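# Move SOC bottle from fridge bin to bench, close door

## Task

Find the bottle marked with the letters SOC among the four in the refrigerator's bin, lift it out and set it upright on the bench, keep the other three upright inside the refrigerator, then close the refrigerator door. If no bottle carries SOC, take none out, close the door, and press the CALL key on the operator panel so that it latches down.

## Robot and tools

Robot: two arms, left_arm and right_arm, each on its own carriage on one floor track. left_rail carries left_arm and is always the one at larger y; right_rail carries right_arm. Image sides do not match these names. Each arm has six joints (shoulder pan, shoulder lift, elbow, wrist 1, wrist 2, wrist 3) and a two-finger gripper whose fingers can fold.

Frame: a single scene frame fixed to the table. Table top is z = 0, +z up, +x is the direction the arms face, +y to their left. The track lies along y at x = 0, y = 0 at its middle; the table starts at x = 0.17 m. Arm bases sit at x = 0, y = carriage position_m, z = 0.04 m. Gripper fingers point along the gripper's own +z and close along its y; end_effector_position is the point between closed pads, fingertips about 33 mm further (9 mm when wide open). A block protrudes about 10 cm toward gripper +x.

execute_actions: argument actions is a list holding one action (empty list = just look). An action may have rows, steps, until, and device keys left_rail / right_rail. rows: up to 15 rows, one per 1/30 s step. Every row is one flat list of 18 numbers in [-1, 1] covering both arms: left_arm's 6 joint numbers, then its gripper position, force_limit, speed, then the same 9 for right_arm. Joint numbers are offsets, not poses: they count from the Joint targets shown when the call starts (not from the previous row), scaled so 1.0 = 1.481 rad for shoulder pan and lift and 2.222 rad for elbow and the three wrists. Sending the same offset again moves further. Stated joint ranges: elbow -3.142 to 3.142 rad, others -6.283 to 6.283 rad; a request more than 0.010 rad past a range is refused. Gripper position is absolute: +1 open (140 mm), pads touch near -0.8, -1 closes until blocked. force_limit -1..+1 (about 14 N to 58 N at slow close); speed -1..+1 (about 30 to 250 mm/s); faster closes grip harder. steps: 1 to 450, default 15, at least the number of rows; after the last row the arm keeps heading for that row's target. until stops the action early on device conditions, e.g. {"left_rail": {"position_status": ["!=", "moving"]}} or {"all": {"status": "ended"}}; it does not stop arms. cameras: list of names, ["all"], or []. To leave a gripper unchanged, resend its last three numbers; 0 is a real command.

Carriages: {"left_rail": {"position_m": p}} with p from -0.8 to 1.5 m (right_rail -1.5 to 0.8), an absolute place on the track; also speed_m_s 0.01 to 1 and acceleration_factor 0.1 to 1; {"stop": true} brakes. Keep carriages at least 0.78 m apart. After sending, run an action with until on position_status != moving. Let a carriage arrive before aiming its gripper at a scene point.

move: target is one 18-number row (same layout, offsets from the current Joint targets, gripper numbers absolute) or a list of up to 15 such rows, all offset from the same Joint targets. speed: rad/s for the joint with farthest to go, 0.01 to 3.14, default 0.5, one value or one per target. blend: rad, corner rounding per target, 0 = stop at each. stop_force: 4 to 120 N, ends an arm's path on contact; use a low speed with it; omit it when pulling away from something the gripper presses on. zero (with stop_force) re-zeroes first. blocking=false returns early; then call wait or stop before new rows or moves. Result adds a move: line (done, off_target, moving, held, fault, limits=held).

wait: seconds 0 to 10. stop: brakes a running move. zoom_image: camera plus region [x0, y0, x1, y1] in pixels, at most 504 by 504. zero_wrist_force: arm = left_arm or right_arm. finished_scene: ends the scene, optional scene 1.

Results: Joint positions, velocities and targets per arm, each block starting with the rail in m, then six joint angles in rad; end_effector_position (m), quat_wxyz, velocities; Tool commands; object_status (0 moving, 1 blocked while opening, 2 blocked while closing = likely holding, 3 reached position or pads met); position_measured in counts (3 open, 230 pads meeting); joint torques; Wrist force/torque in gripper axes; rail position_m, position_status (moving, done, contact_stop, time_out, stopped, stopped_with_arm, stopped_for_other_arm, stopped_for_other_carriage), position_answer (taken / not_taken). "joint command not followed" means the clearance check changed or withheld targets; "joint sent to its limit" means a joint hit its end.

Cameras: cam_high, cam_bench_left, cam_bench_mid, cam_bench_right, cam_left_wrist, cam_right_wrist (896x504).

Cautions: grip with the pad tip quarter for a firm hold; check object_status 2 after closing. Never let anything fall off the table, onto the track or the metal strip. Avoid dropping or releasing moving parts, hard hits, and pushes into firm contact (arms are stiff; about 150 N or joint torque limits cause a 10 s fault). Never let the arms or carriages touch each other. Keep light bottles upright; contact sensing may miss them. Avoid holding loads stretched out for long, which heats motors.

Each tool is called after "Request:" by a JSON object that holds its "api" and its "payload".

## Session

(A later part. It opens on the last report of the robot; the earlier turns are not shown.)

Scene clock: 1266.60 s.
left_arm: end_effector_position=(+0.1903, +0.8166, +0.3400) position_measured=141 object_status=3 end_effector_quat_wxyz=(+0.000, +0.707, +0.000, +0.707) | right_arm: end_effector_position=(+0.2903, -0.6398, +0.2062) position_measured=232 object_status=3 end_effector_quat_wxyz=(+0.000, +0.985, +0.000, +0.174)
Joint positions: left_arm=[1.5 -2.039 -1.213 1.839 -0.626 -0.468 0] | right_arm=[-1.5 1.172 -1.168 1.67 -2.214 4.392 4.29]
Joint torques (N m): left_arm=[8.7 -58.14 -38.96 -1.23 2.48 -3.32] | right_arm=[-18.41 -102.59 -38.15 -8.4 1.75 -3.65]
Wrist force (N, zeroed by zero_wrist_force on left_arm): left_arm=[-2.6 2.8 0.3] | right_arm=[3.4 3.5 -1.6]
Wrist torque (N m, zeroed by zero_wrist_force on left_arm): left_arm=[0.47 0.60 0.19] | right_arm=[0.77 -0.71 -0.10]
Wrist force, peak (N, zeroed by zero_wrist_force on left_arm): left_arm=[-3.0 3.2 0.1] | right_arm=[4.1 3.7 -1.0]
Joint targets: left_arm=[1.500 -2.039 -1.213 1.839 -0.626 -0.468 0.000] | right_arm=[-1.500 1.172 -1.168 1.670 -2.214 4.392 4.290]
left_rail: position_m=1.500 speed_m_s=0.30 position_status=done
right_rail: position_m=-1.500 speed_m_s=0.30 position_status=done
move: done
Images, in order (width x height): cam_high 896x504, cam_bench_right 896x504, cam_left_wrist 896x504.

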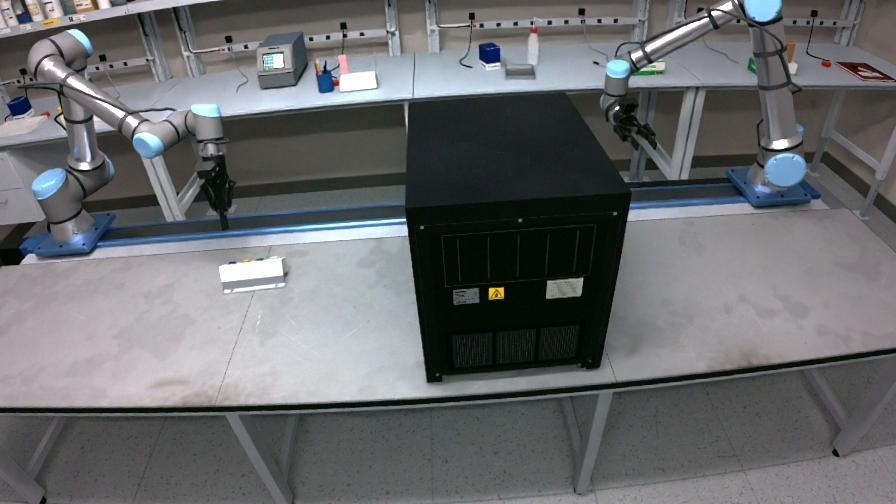

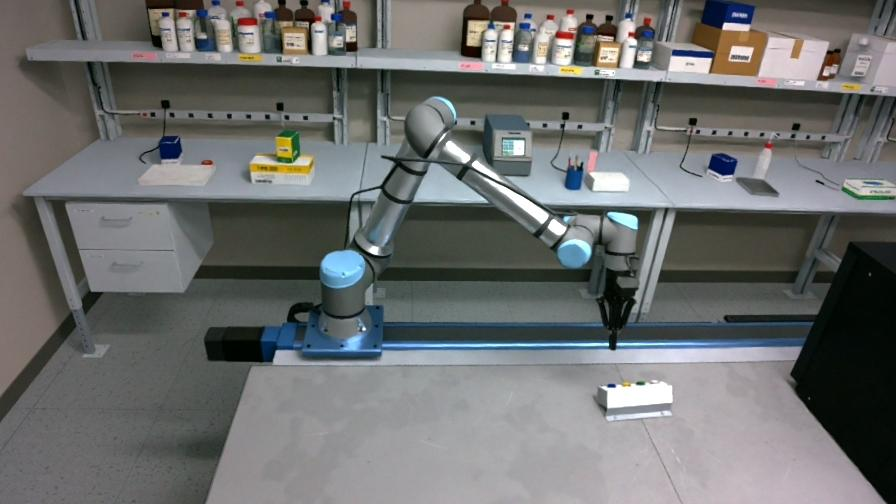

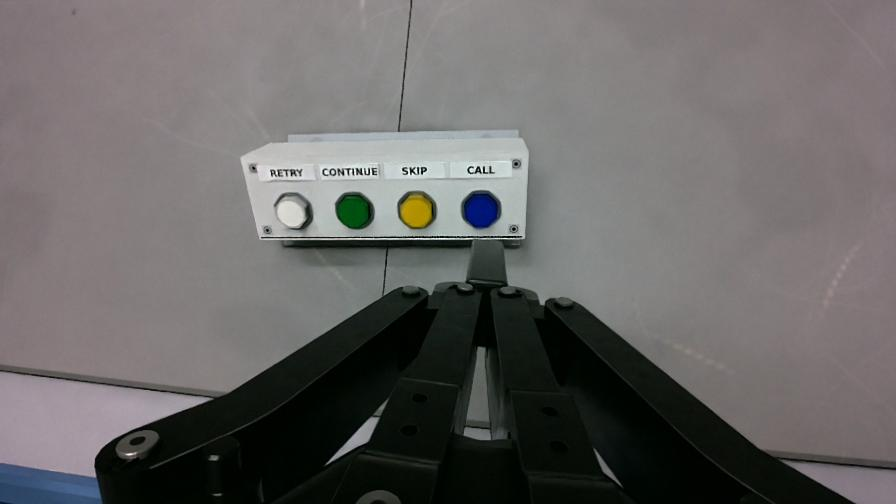

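Request:
{"api": "move", "payload": {"target": [0,0,0,0,0,0,-0.1,1,-1,-0.0137,0.0353,0.0127,-0.0392,0.0013,-0.0095,-1,-0.5,-0.5], "speed": 0.05, "stop_force": 5, "cameras": ["cam_left_wrist","cam_bench_right"]}}

Request:
{"api": "zoom_image", "payload": {"camera": "cam_bench_right", "region": [560, 320, 700, 440]}}

Scene clock: 1278.03 s.
left_arm: end_effector_position=(+0.1903, +0.8166, +0.3400) position_measured=141 object_status=3 end_effector_quat_wxyz=(+0.000, +0.707, +0.000, +0.707) | right_arm: end_effector_position=(+0.3099, -0.6387, +0.1543) position_measured=232 object_status=3 end_effector_quat_wxyz=(+0.000, +0.985, +0.000, +0.174)
Joint positions: left_arm=[1.5 -2.039 -1.213 1.839 -0.626 -0.468 0] | right_arm=[-1.5 1.151 -1.116 1.698 -2.301 4.395 4.269]
Joint torques (N m): left_arm=[7.7 -56.01 -39.32 -1.16 2.1 -3.05] | right_arm=[-18.06 -73.6 -36.43 -8.6 1.61 -3.97]
Wrist force (N, zeroed by zero_wrist_force on left_arm): left_arm=[-2.6 3.0 0.0] | right_arm=[3.7 2.8 -1.4]
Wrist torque (N m, zeroed by zero_wrist_force on left_arm): left_arm=[0.52 0.59 0.19] | right_arm=[0.62 -0.82 -0.02]
Wrist force, peak (N, zeroed by zero_wrist_force on left_arm): left_arm=[-2.9 3.3 -0.2] | right_arm=[3.5 3.7 -2.2]
Joint targets: left_arm=[1.500 -2.039 -1.213 1.839 -0.626 -0.468 0.000] | right_arm=[-1.500 1.151 -1.116 1.698 -2.301 4.395 4.269]
left_rail: position_m=1.500 speed_m_s=0.30 position_status=done
right_rail: position_m=-1.500 speed_m_s=0.30 position_status=done
move: done
Images, in order (width x height): cam_bench_right 896x504, cam_left_wrist 896x504.

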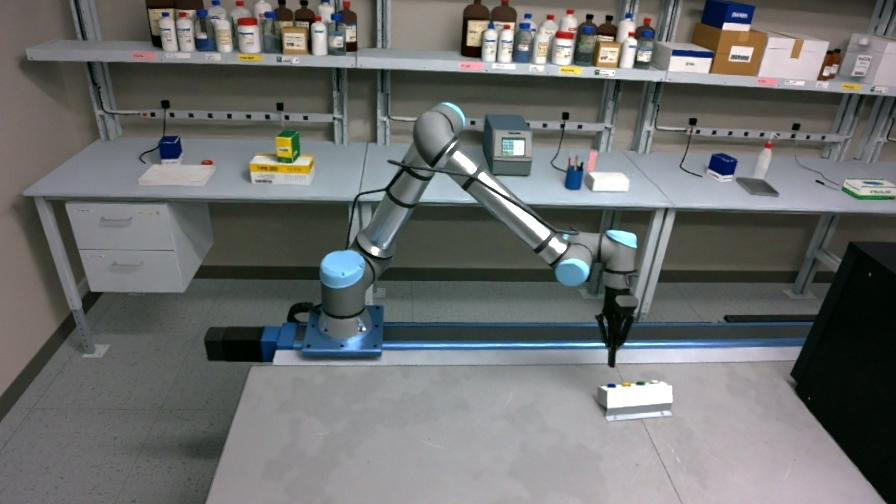

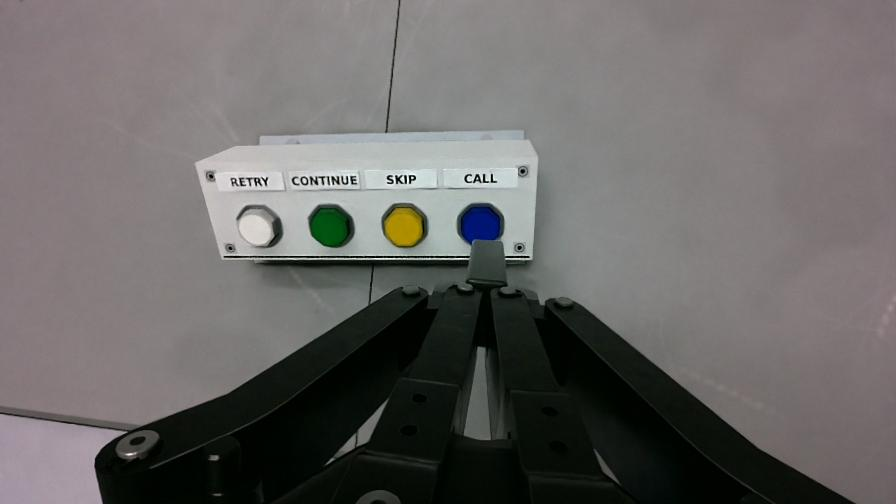

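Scaled by 3.600 from the camera's 896x504 image, which has a finer 1280x720 frame.

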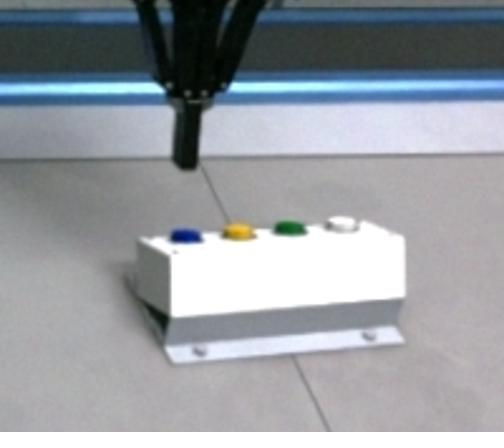

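Request:
{"api": "execute_actions", "payload": {"actions": [{"right_rail":{"position_m":-1.496,"speed_m_s":0.05},"steps":60,"until":{"right_rail":{"position_status":["!=","moving"]}}}]}}

Request:
{"api": "move", "payload": {"target": [0,0,0,0,0,0,-0.1,1,-1,-0.0136,0.0346,0.0125,-0.0384,0.0013,-0.0094,-1,-0.5,-0.5], "speed": 0.02, "stop_force": 5, "cameras": ["cam_left_wrist","cam_bench_right"]}}

Request:
{"api": "zoom_image", "payload": {"camera": "cam_bench_right", "region": [560, 320, 700, 440]}}

Scene clock: 1283.50 s.
left_arm: end_effector_position=(+0.1903, +0.8166, +0.3400) position_measured=141 object_status=3 end_effector_quat_wxyz=(+0.000, +0.707, +0.000, +0.707) | right_arm: end_effector_position=(+0.3099, -0.6348, +0.1542) position_measured=232 object_status=3 end_effector_quat_wxyz=(+0.000, +0.985, +0.000, +0.174)
Joint positions: left_arm=[1.5 -2.039 -1.213 1.839 -0.626 -0.468 0] | right_arm=[-1.496 1.151 -1.116 1.698 -2.301 4.395 4.269]
Joint torques (N m): left_arm=[5.72 -57.11 -38.41 -1.18 2.17 -2.71] | right_arm=[-15.38 -76.65 -42.55 -8.3 1.69 -3.84]
Wrist force (N, zeroed by zero_wrist_force on left_arm): left_arm=[-2.5 3.2 0.3] | right_arm=[3.6 3.1 -1.4]
Wrist torque (N m, zeroed by zero_wrist_force on left_arm): left_arm=[0.56 0.56 0.20] | right_arm=[0.69 -0.81 -0.02]
Wrist force, peak (N, zeroed by zero_wrist_force on left_arm): left_arm=[-3.2 3.1 -0.2] | right_arm=[3.5 4.5 -1.1]
Joint targets: left_arm=[1.500 -2.039 -1.213 1.839 -0.626 -0.468 0.000] | right_arm=[-1.496 1.151 -1.116 1.698 -2.301 4.395 4.269]
Tool commands: left_gripper/position=-0.1 left_gripper/force_limit=+1.0 left_gripper/speed=-1.0 right_gripper/position=-1.0 right_gripper/force_limit=-0.5 right_gripper/speed=-0.5
left_rail: position_m=1.500 speed_m_s=0.30 position_status=done
right_rail: position_m=-1.496 speed_m_s=0.05 position_status=done

Scene clock: 1288.80 s.
left_arm: end_effector_position=(+0.1903, +0.8166, +0.3400) position_measured=141 object_status=3 end_effector_quat_wxyz=(+0.000, +0.707, +0.000, +0.707) | right_arm: end_effector_position=(+0.3278, -0.6376, +0.1038) position_measured=232 object_status=3 end_effector_quat_wxyz=(+0.000, +0.985, +0.000, +0.174)
Joint positions: left_arm=[1.5 -2.039 -1.213 1.839 -0.626 -0.468 0] | right_arm=[-1.496 1.131 -1.065 1.726 -2.387 4.398 4.248]
Joint torques (N m): left_arm=[6.14 -58.74 -39.06 -1.51 2.45 -2.99] | right_arm=[-18.35 -74.57 -34.2 -8.74 1.86 -3.74]
Wrist force (N, zeroed by zero_wrist_force on left_arm): left_arm=[-2.7 2.8 0.2] | right_arm=[3.4 3.3 -1.6]
Wrist torque (N m, zeroed by zero_wrist_force on left_arm): left_arm=[0.47 0.61 0.19] | right_arm=[0.65 -0.72 -0.10]
Wrist force, peak (N, zeroed by zero_wrist_force on left_arm): left_arm=[-3.0 3.2 0.1] | right_arm=[3.6 3.4 -1.6]
Joint targets: left_arm=[1.500 -2.039 -1.213 1.839 -0.626 -0.468 0.000] | right_arm=[-1.496 1.131 -1.065 1.726 -2.387 4.398 4.248]
left_rail: position_m=1.500 speed_m_s=0.30 position_status=done
right_rail: position_m=-1.496 speed_m_s=0.05 position_status=done
move: done
Images, in order (width x height): cam_bench_right 896x504, cam_left_wrist 896x504.

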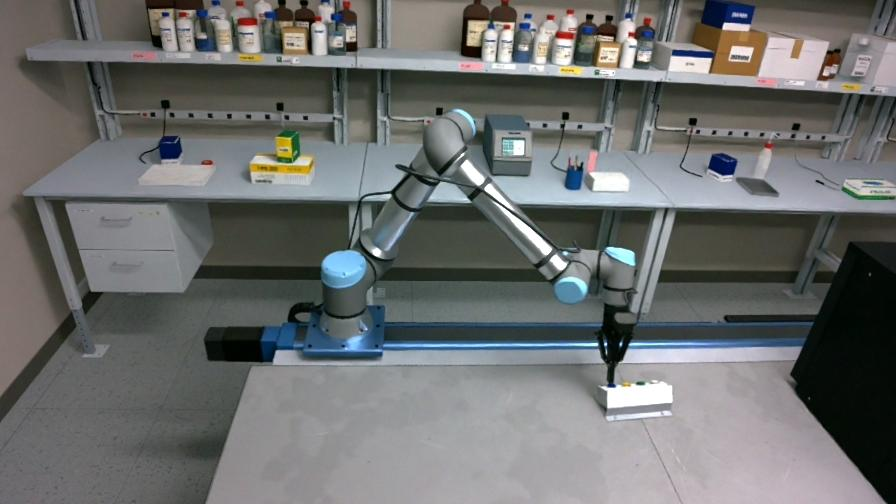

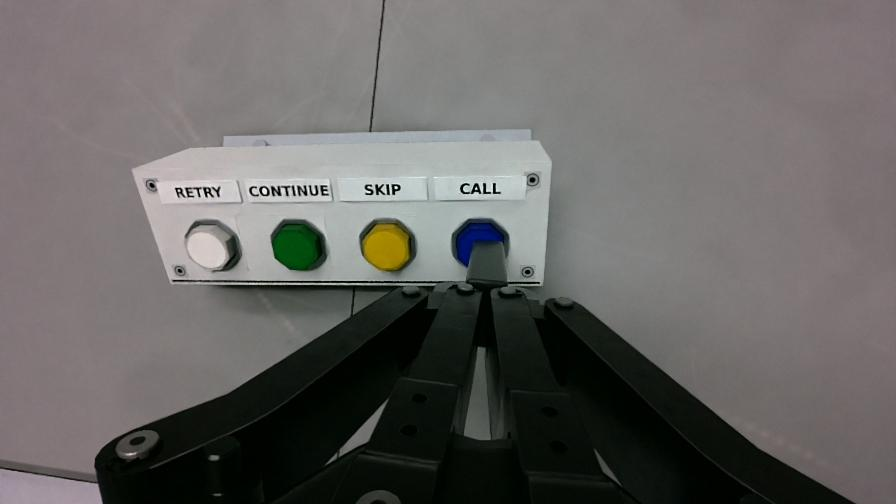

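Scaled by 3.600 from the camera's 896x504 image, which has a finer 1280x720 frame.

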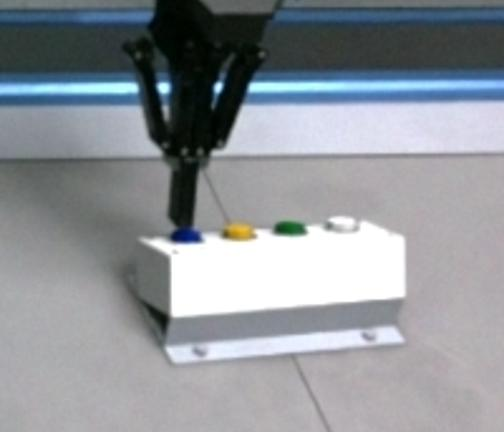

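Request:
{"api": "move", "payload": {"target": [0,0,0,0,0,0,-0.1,1,-1,-0.0068,0.0173,0.0063,-0.0192,0.0007,-0.0047,-1,-0.5,-0.5], "speed": 0.01, "stop_force": 14, "cameras": ["cam_left_wrist","cam_bench_right"]}}

Request:
{"api": "zoom_image", "payload": {"camera": "cam_bench_right", "region": [560, 320, 700, 440]}}

Scene clock: 1293.93 s.
left_arm: end_effector_position=(+0.1903, +0.8166, +0.3400) position_measured=141 object_status=3 end_effector_quat_wxyz=(+0.000, +0.707, +0.000, +0.707) | right_arm: end_effector_position=(+0.3312, -0.6386, +0.0938) position_measured=232 object_status=3 end_effector_quat_wxyz=(+0.000, +0.985, +0.000, +0.174)
Joint positions: left_arm=[1.5 -2.039 -1.213 1.839 -0.626 -0.468 0] | right_arm=[-1.496 1.127 -1.054 1.732 -2.404 4.399 4.244]
Joint torques (N m): left_arm=[7.06 -56.98 -38.28 -1.41 2.59 -2.96] | right_arm=[4.14 -90.81 -41.81 -0.96 0.72 1.42]
Wrist force (N, zeroed by zero_wrist_force on left_arm): left_arm=[-2.7 2.6 0.0] | right_arm=[2.3 4.7 -19.2]
Wrist torque (N m, zeroed by zero_wrist_force on left_arm): left_arm=[0.42 0.62 0.19] | right_arm=[0.73 -0.56 -0.07]
Wrist force, peak (N, zeroed by zero_wrist_force on left_arm): left_arm=[-2.9 3.3 -0.1] | right_arm=[2.1 7.3 -24.0]
Joint targets: left_arm=[1.500 -2.039 -1.213 1.839 -0.626 -0.468 0.000] | right_arm=[-1.496 1.127 -1.054 1.732 -2.404 4.398 4.244]
left_rail: position_m=1.500 speed_m_s=0.30 position_status=done
right_rail: position_m=-1.496 speed_m_s=0.05 position_status=done
move: contact (right_arm); right_arm: the wrist 1 is farthest, 0.026 rad from its target
Images, in order (width x height): cam_bench_right 896x504, cam_left_wrist 896x504.

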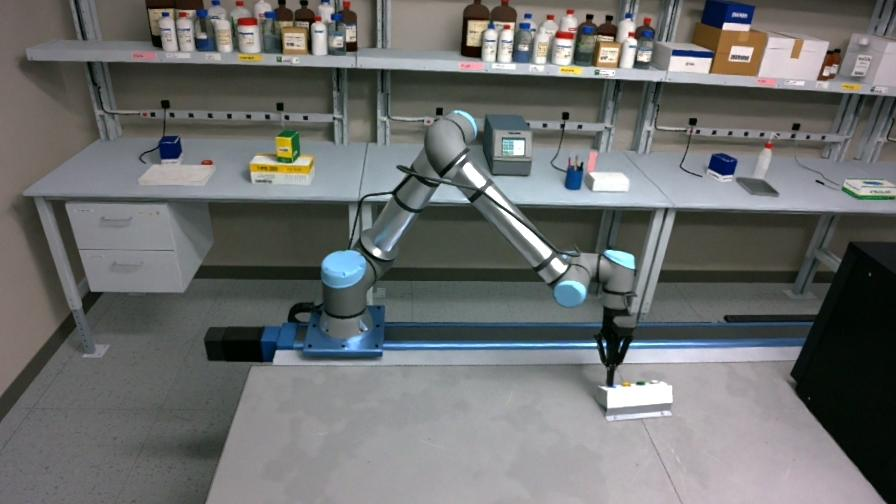

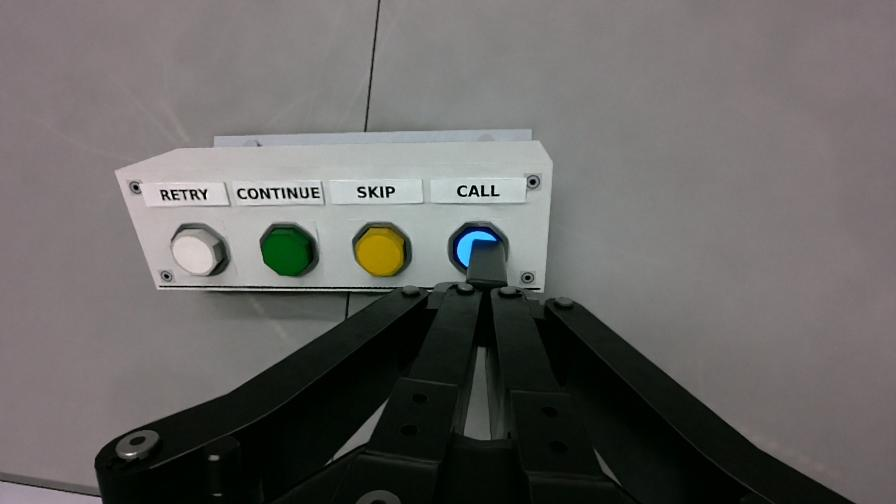

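Scaled by 3.600 from the camera's 896x504 image, which has a finer 1280x720 frame.

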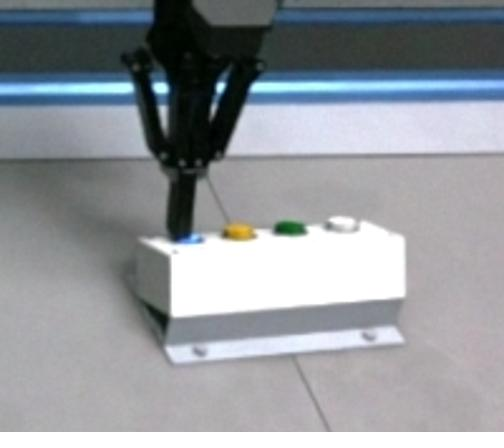

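Request:
{"api": "move", "payload": {"target": [0,0,0,0,0,0,-0.1,1,-1,0.0204,-0.0519,-0.0188,0.0576,-0.0020,0.0141,-1,-0.5,-0.5], "speed": 0.06, "cameras": ["cam_left_wrist","cam_bench_left"]}}

Scene clock: 1297.57 s.
left_arm: end_effector_position=(+0.1903, +0.8166, +0.3400) position_measured=141 object_status=3 end_effector_quat_wxyz=(+0.000, +0.707, +0.000, +0.707) | right_arm: end_effector_position=(+0.3044, -0.6346, +0.1693) position_measured=232 object_status=3 end_effector_quat_wxyz=(+0.000, +0.985, +0.000, +0.174)
Joint positions: left_arm=[1.5 -2.039 -1.213 1.839 -0.626 -0.468 0] | right_arm=[-1.496 1.157 -1.131 1.69 -2.276 4.394 4.275]
Joint torques (N m): left_arm=[5.13 -57.08 -38.44 -1.12 2.48 -2.87] | right_arm=[17.92 -104.42 -52.75 -2.37 -4.28 2.83]
Wrist force (N, zeroed by zero_wrist_force on left_arm): left_arm=[-2.6 2.7 -0.1] | right_arm=[3.5 2.9 -1.5]
Wrist torque (N m, zeroed by zero_wrist_force on left_arm): left_arm=[0.45 0.59 0.19] | right_arm=[0.59 -0.78 -0.16]
Wrist force, peak (N, zeroed by zero_wrist_force on left_arm): left_arm=[-2.9 3.1 0.0] | right_arm=[2.7 4.6 -19.5]
Joint targets: left_arm=[1.500 -2.039 -1.213 1.839 -0.626 -0.468 0.000] | right_arm=[-1.496 1.157 -1.131 1.690 -2.276 4.394 4.275]
left_rail: position_m=1.500 speed_m_s=0.30 position_status=done
right_rail: position_m=-1.496 speed_m_s=0.05 position_status=done
move: done
Images, in order (width x height): cam_bench_left 896x504, cam_left_wrist 896x504.

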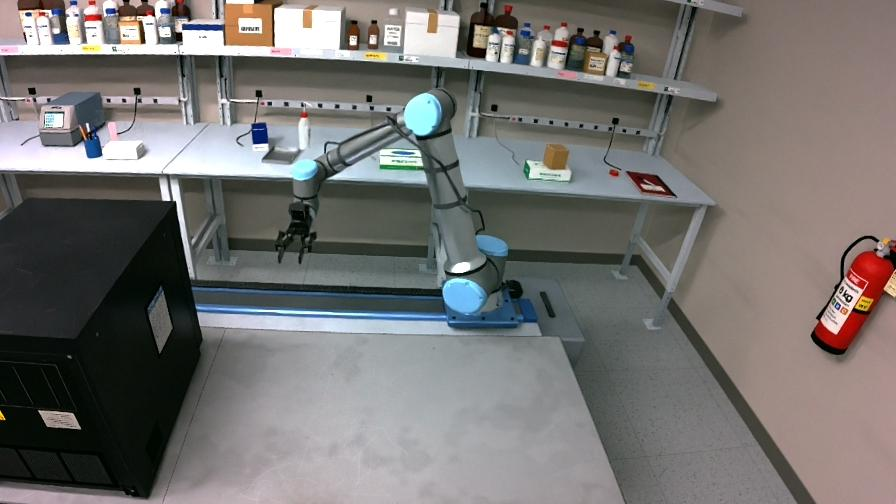

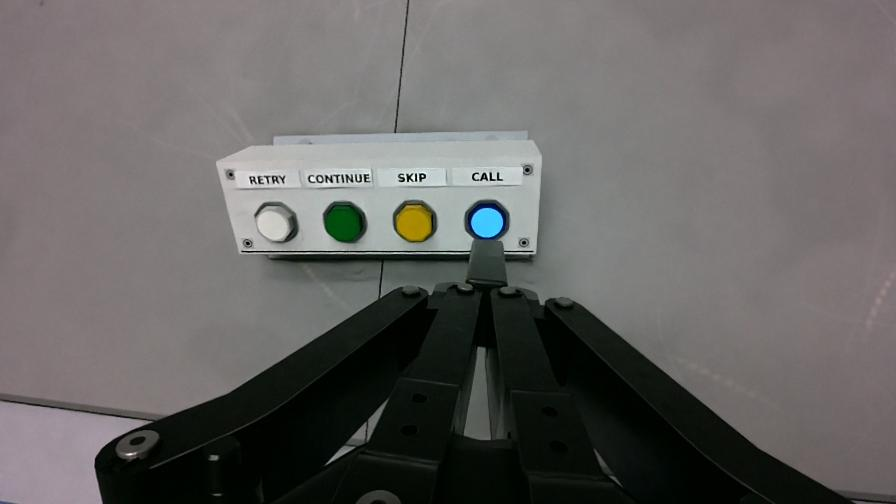

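The CALL key has stayed in and is lit.

Request:
{"api": "finished_scene", "payload": {}}

The scene is finished: the task was done.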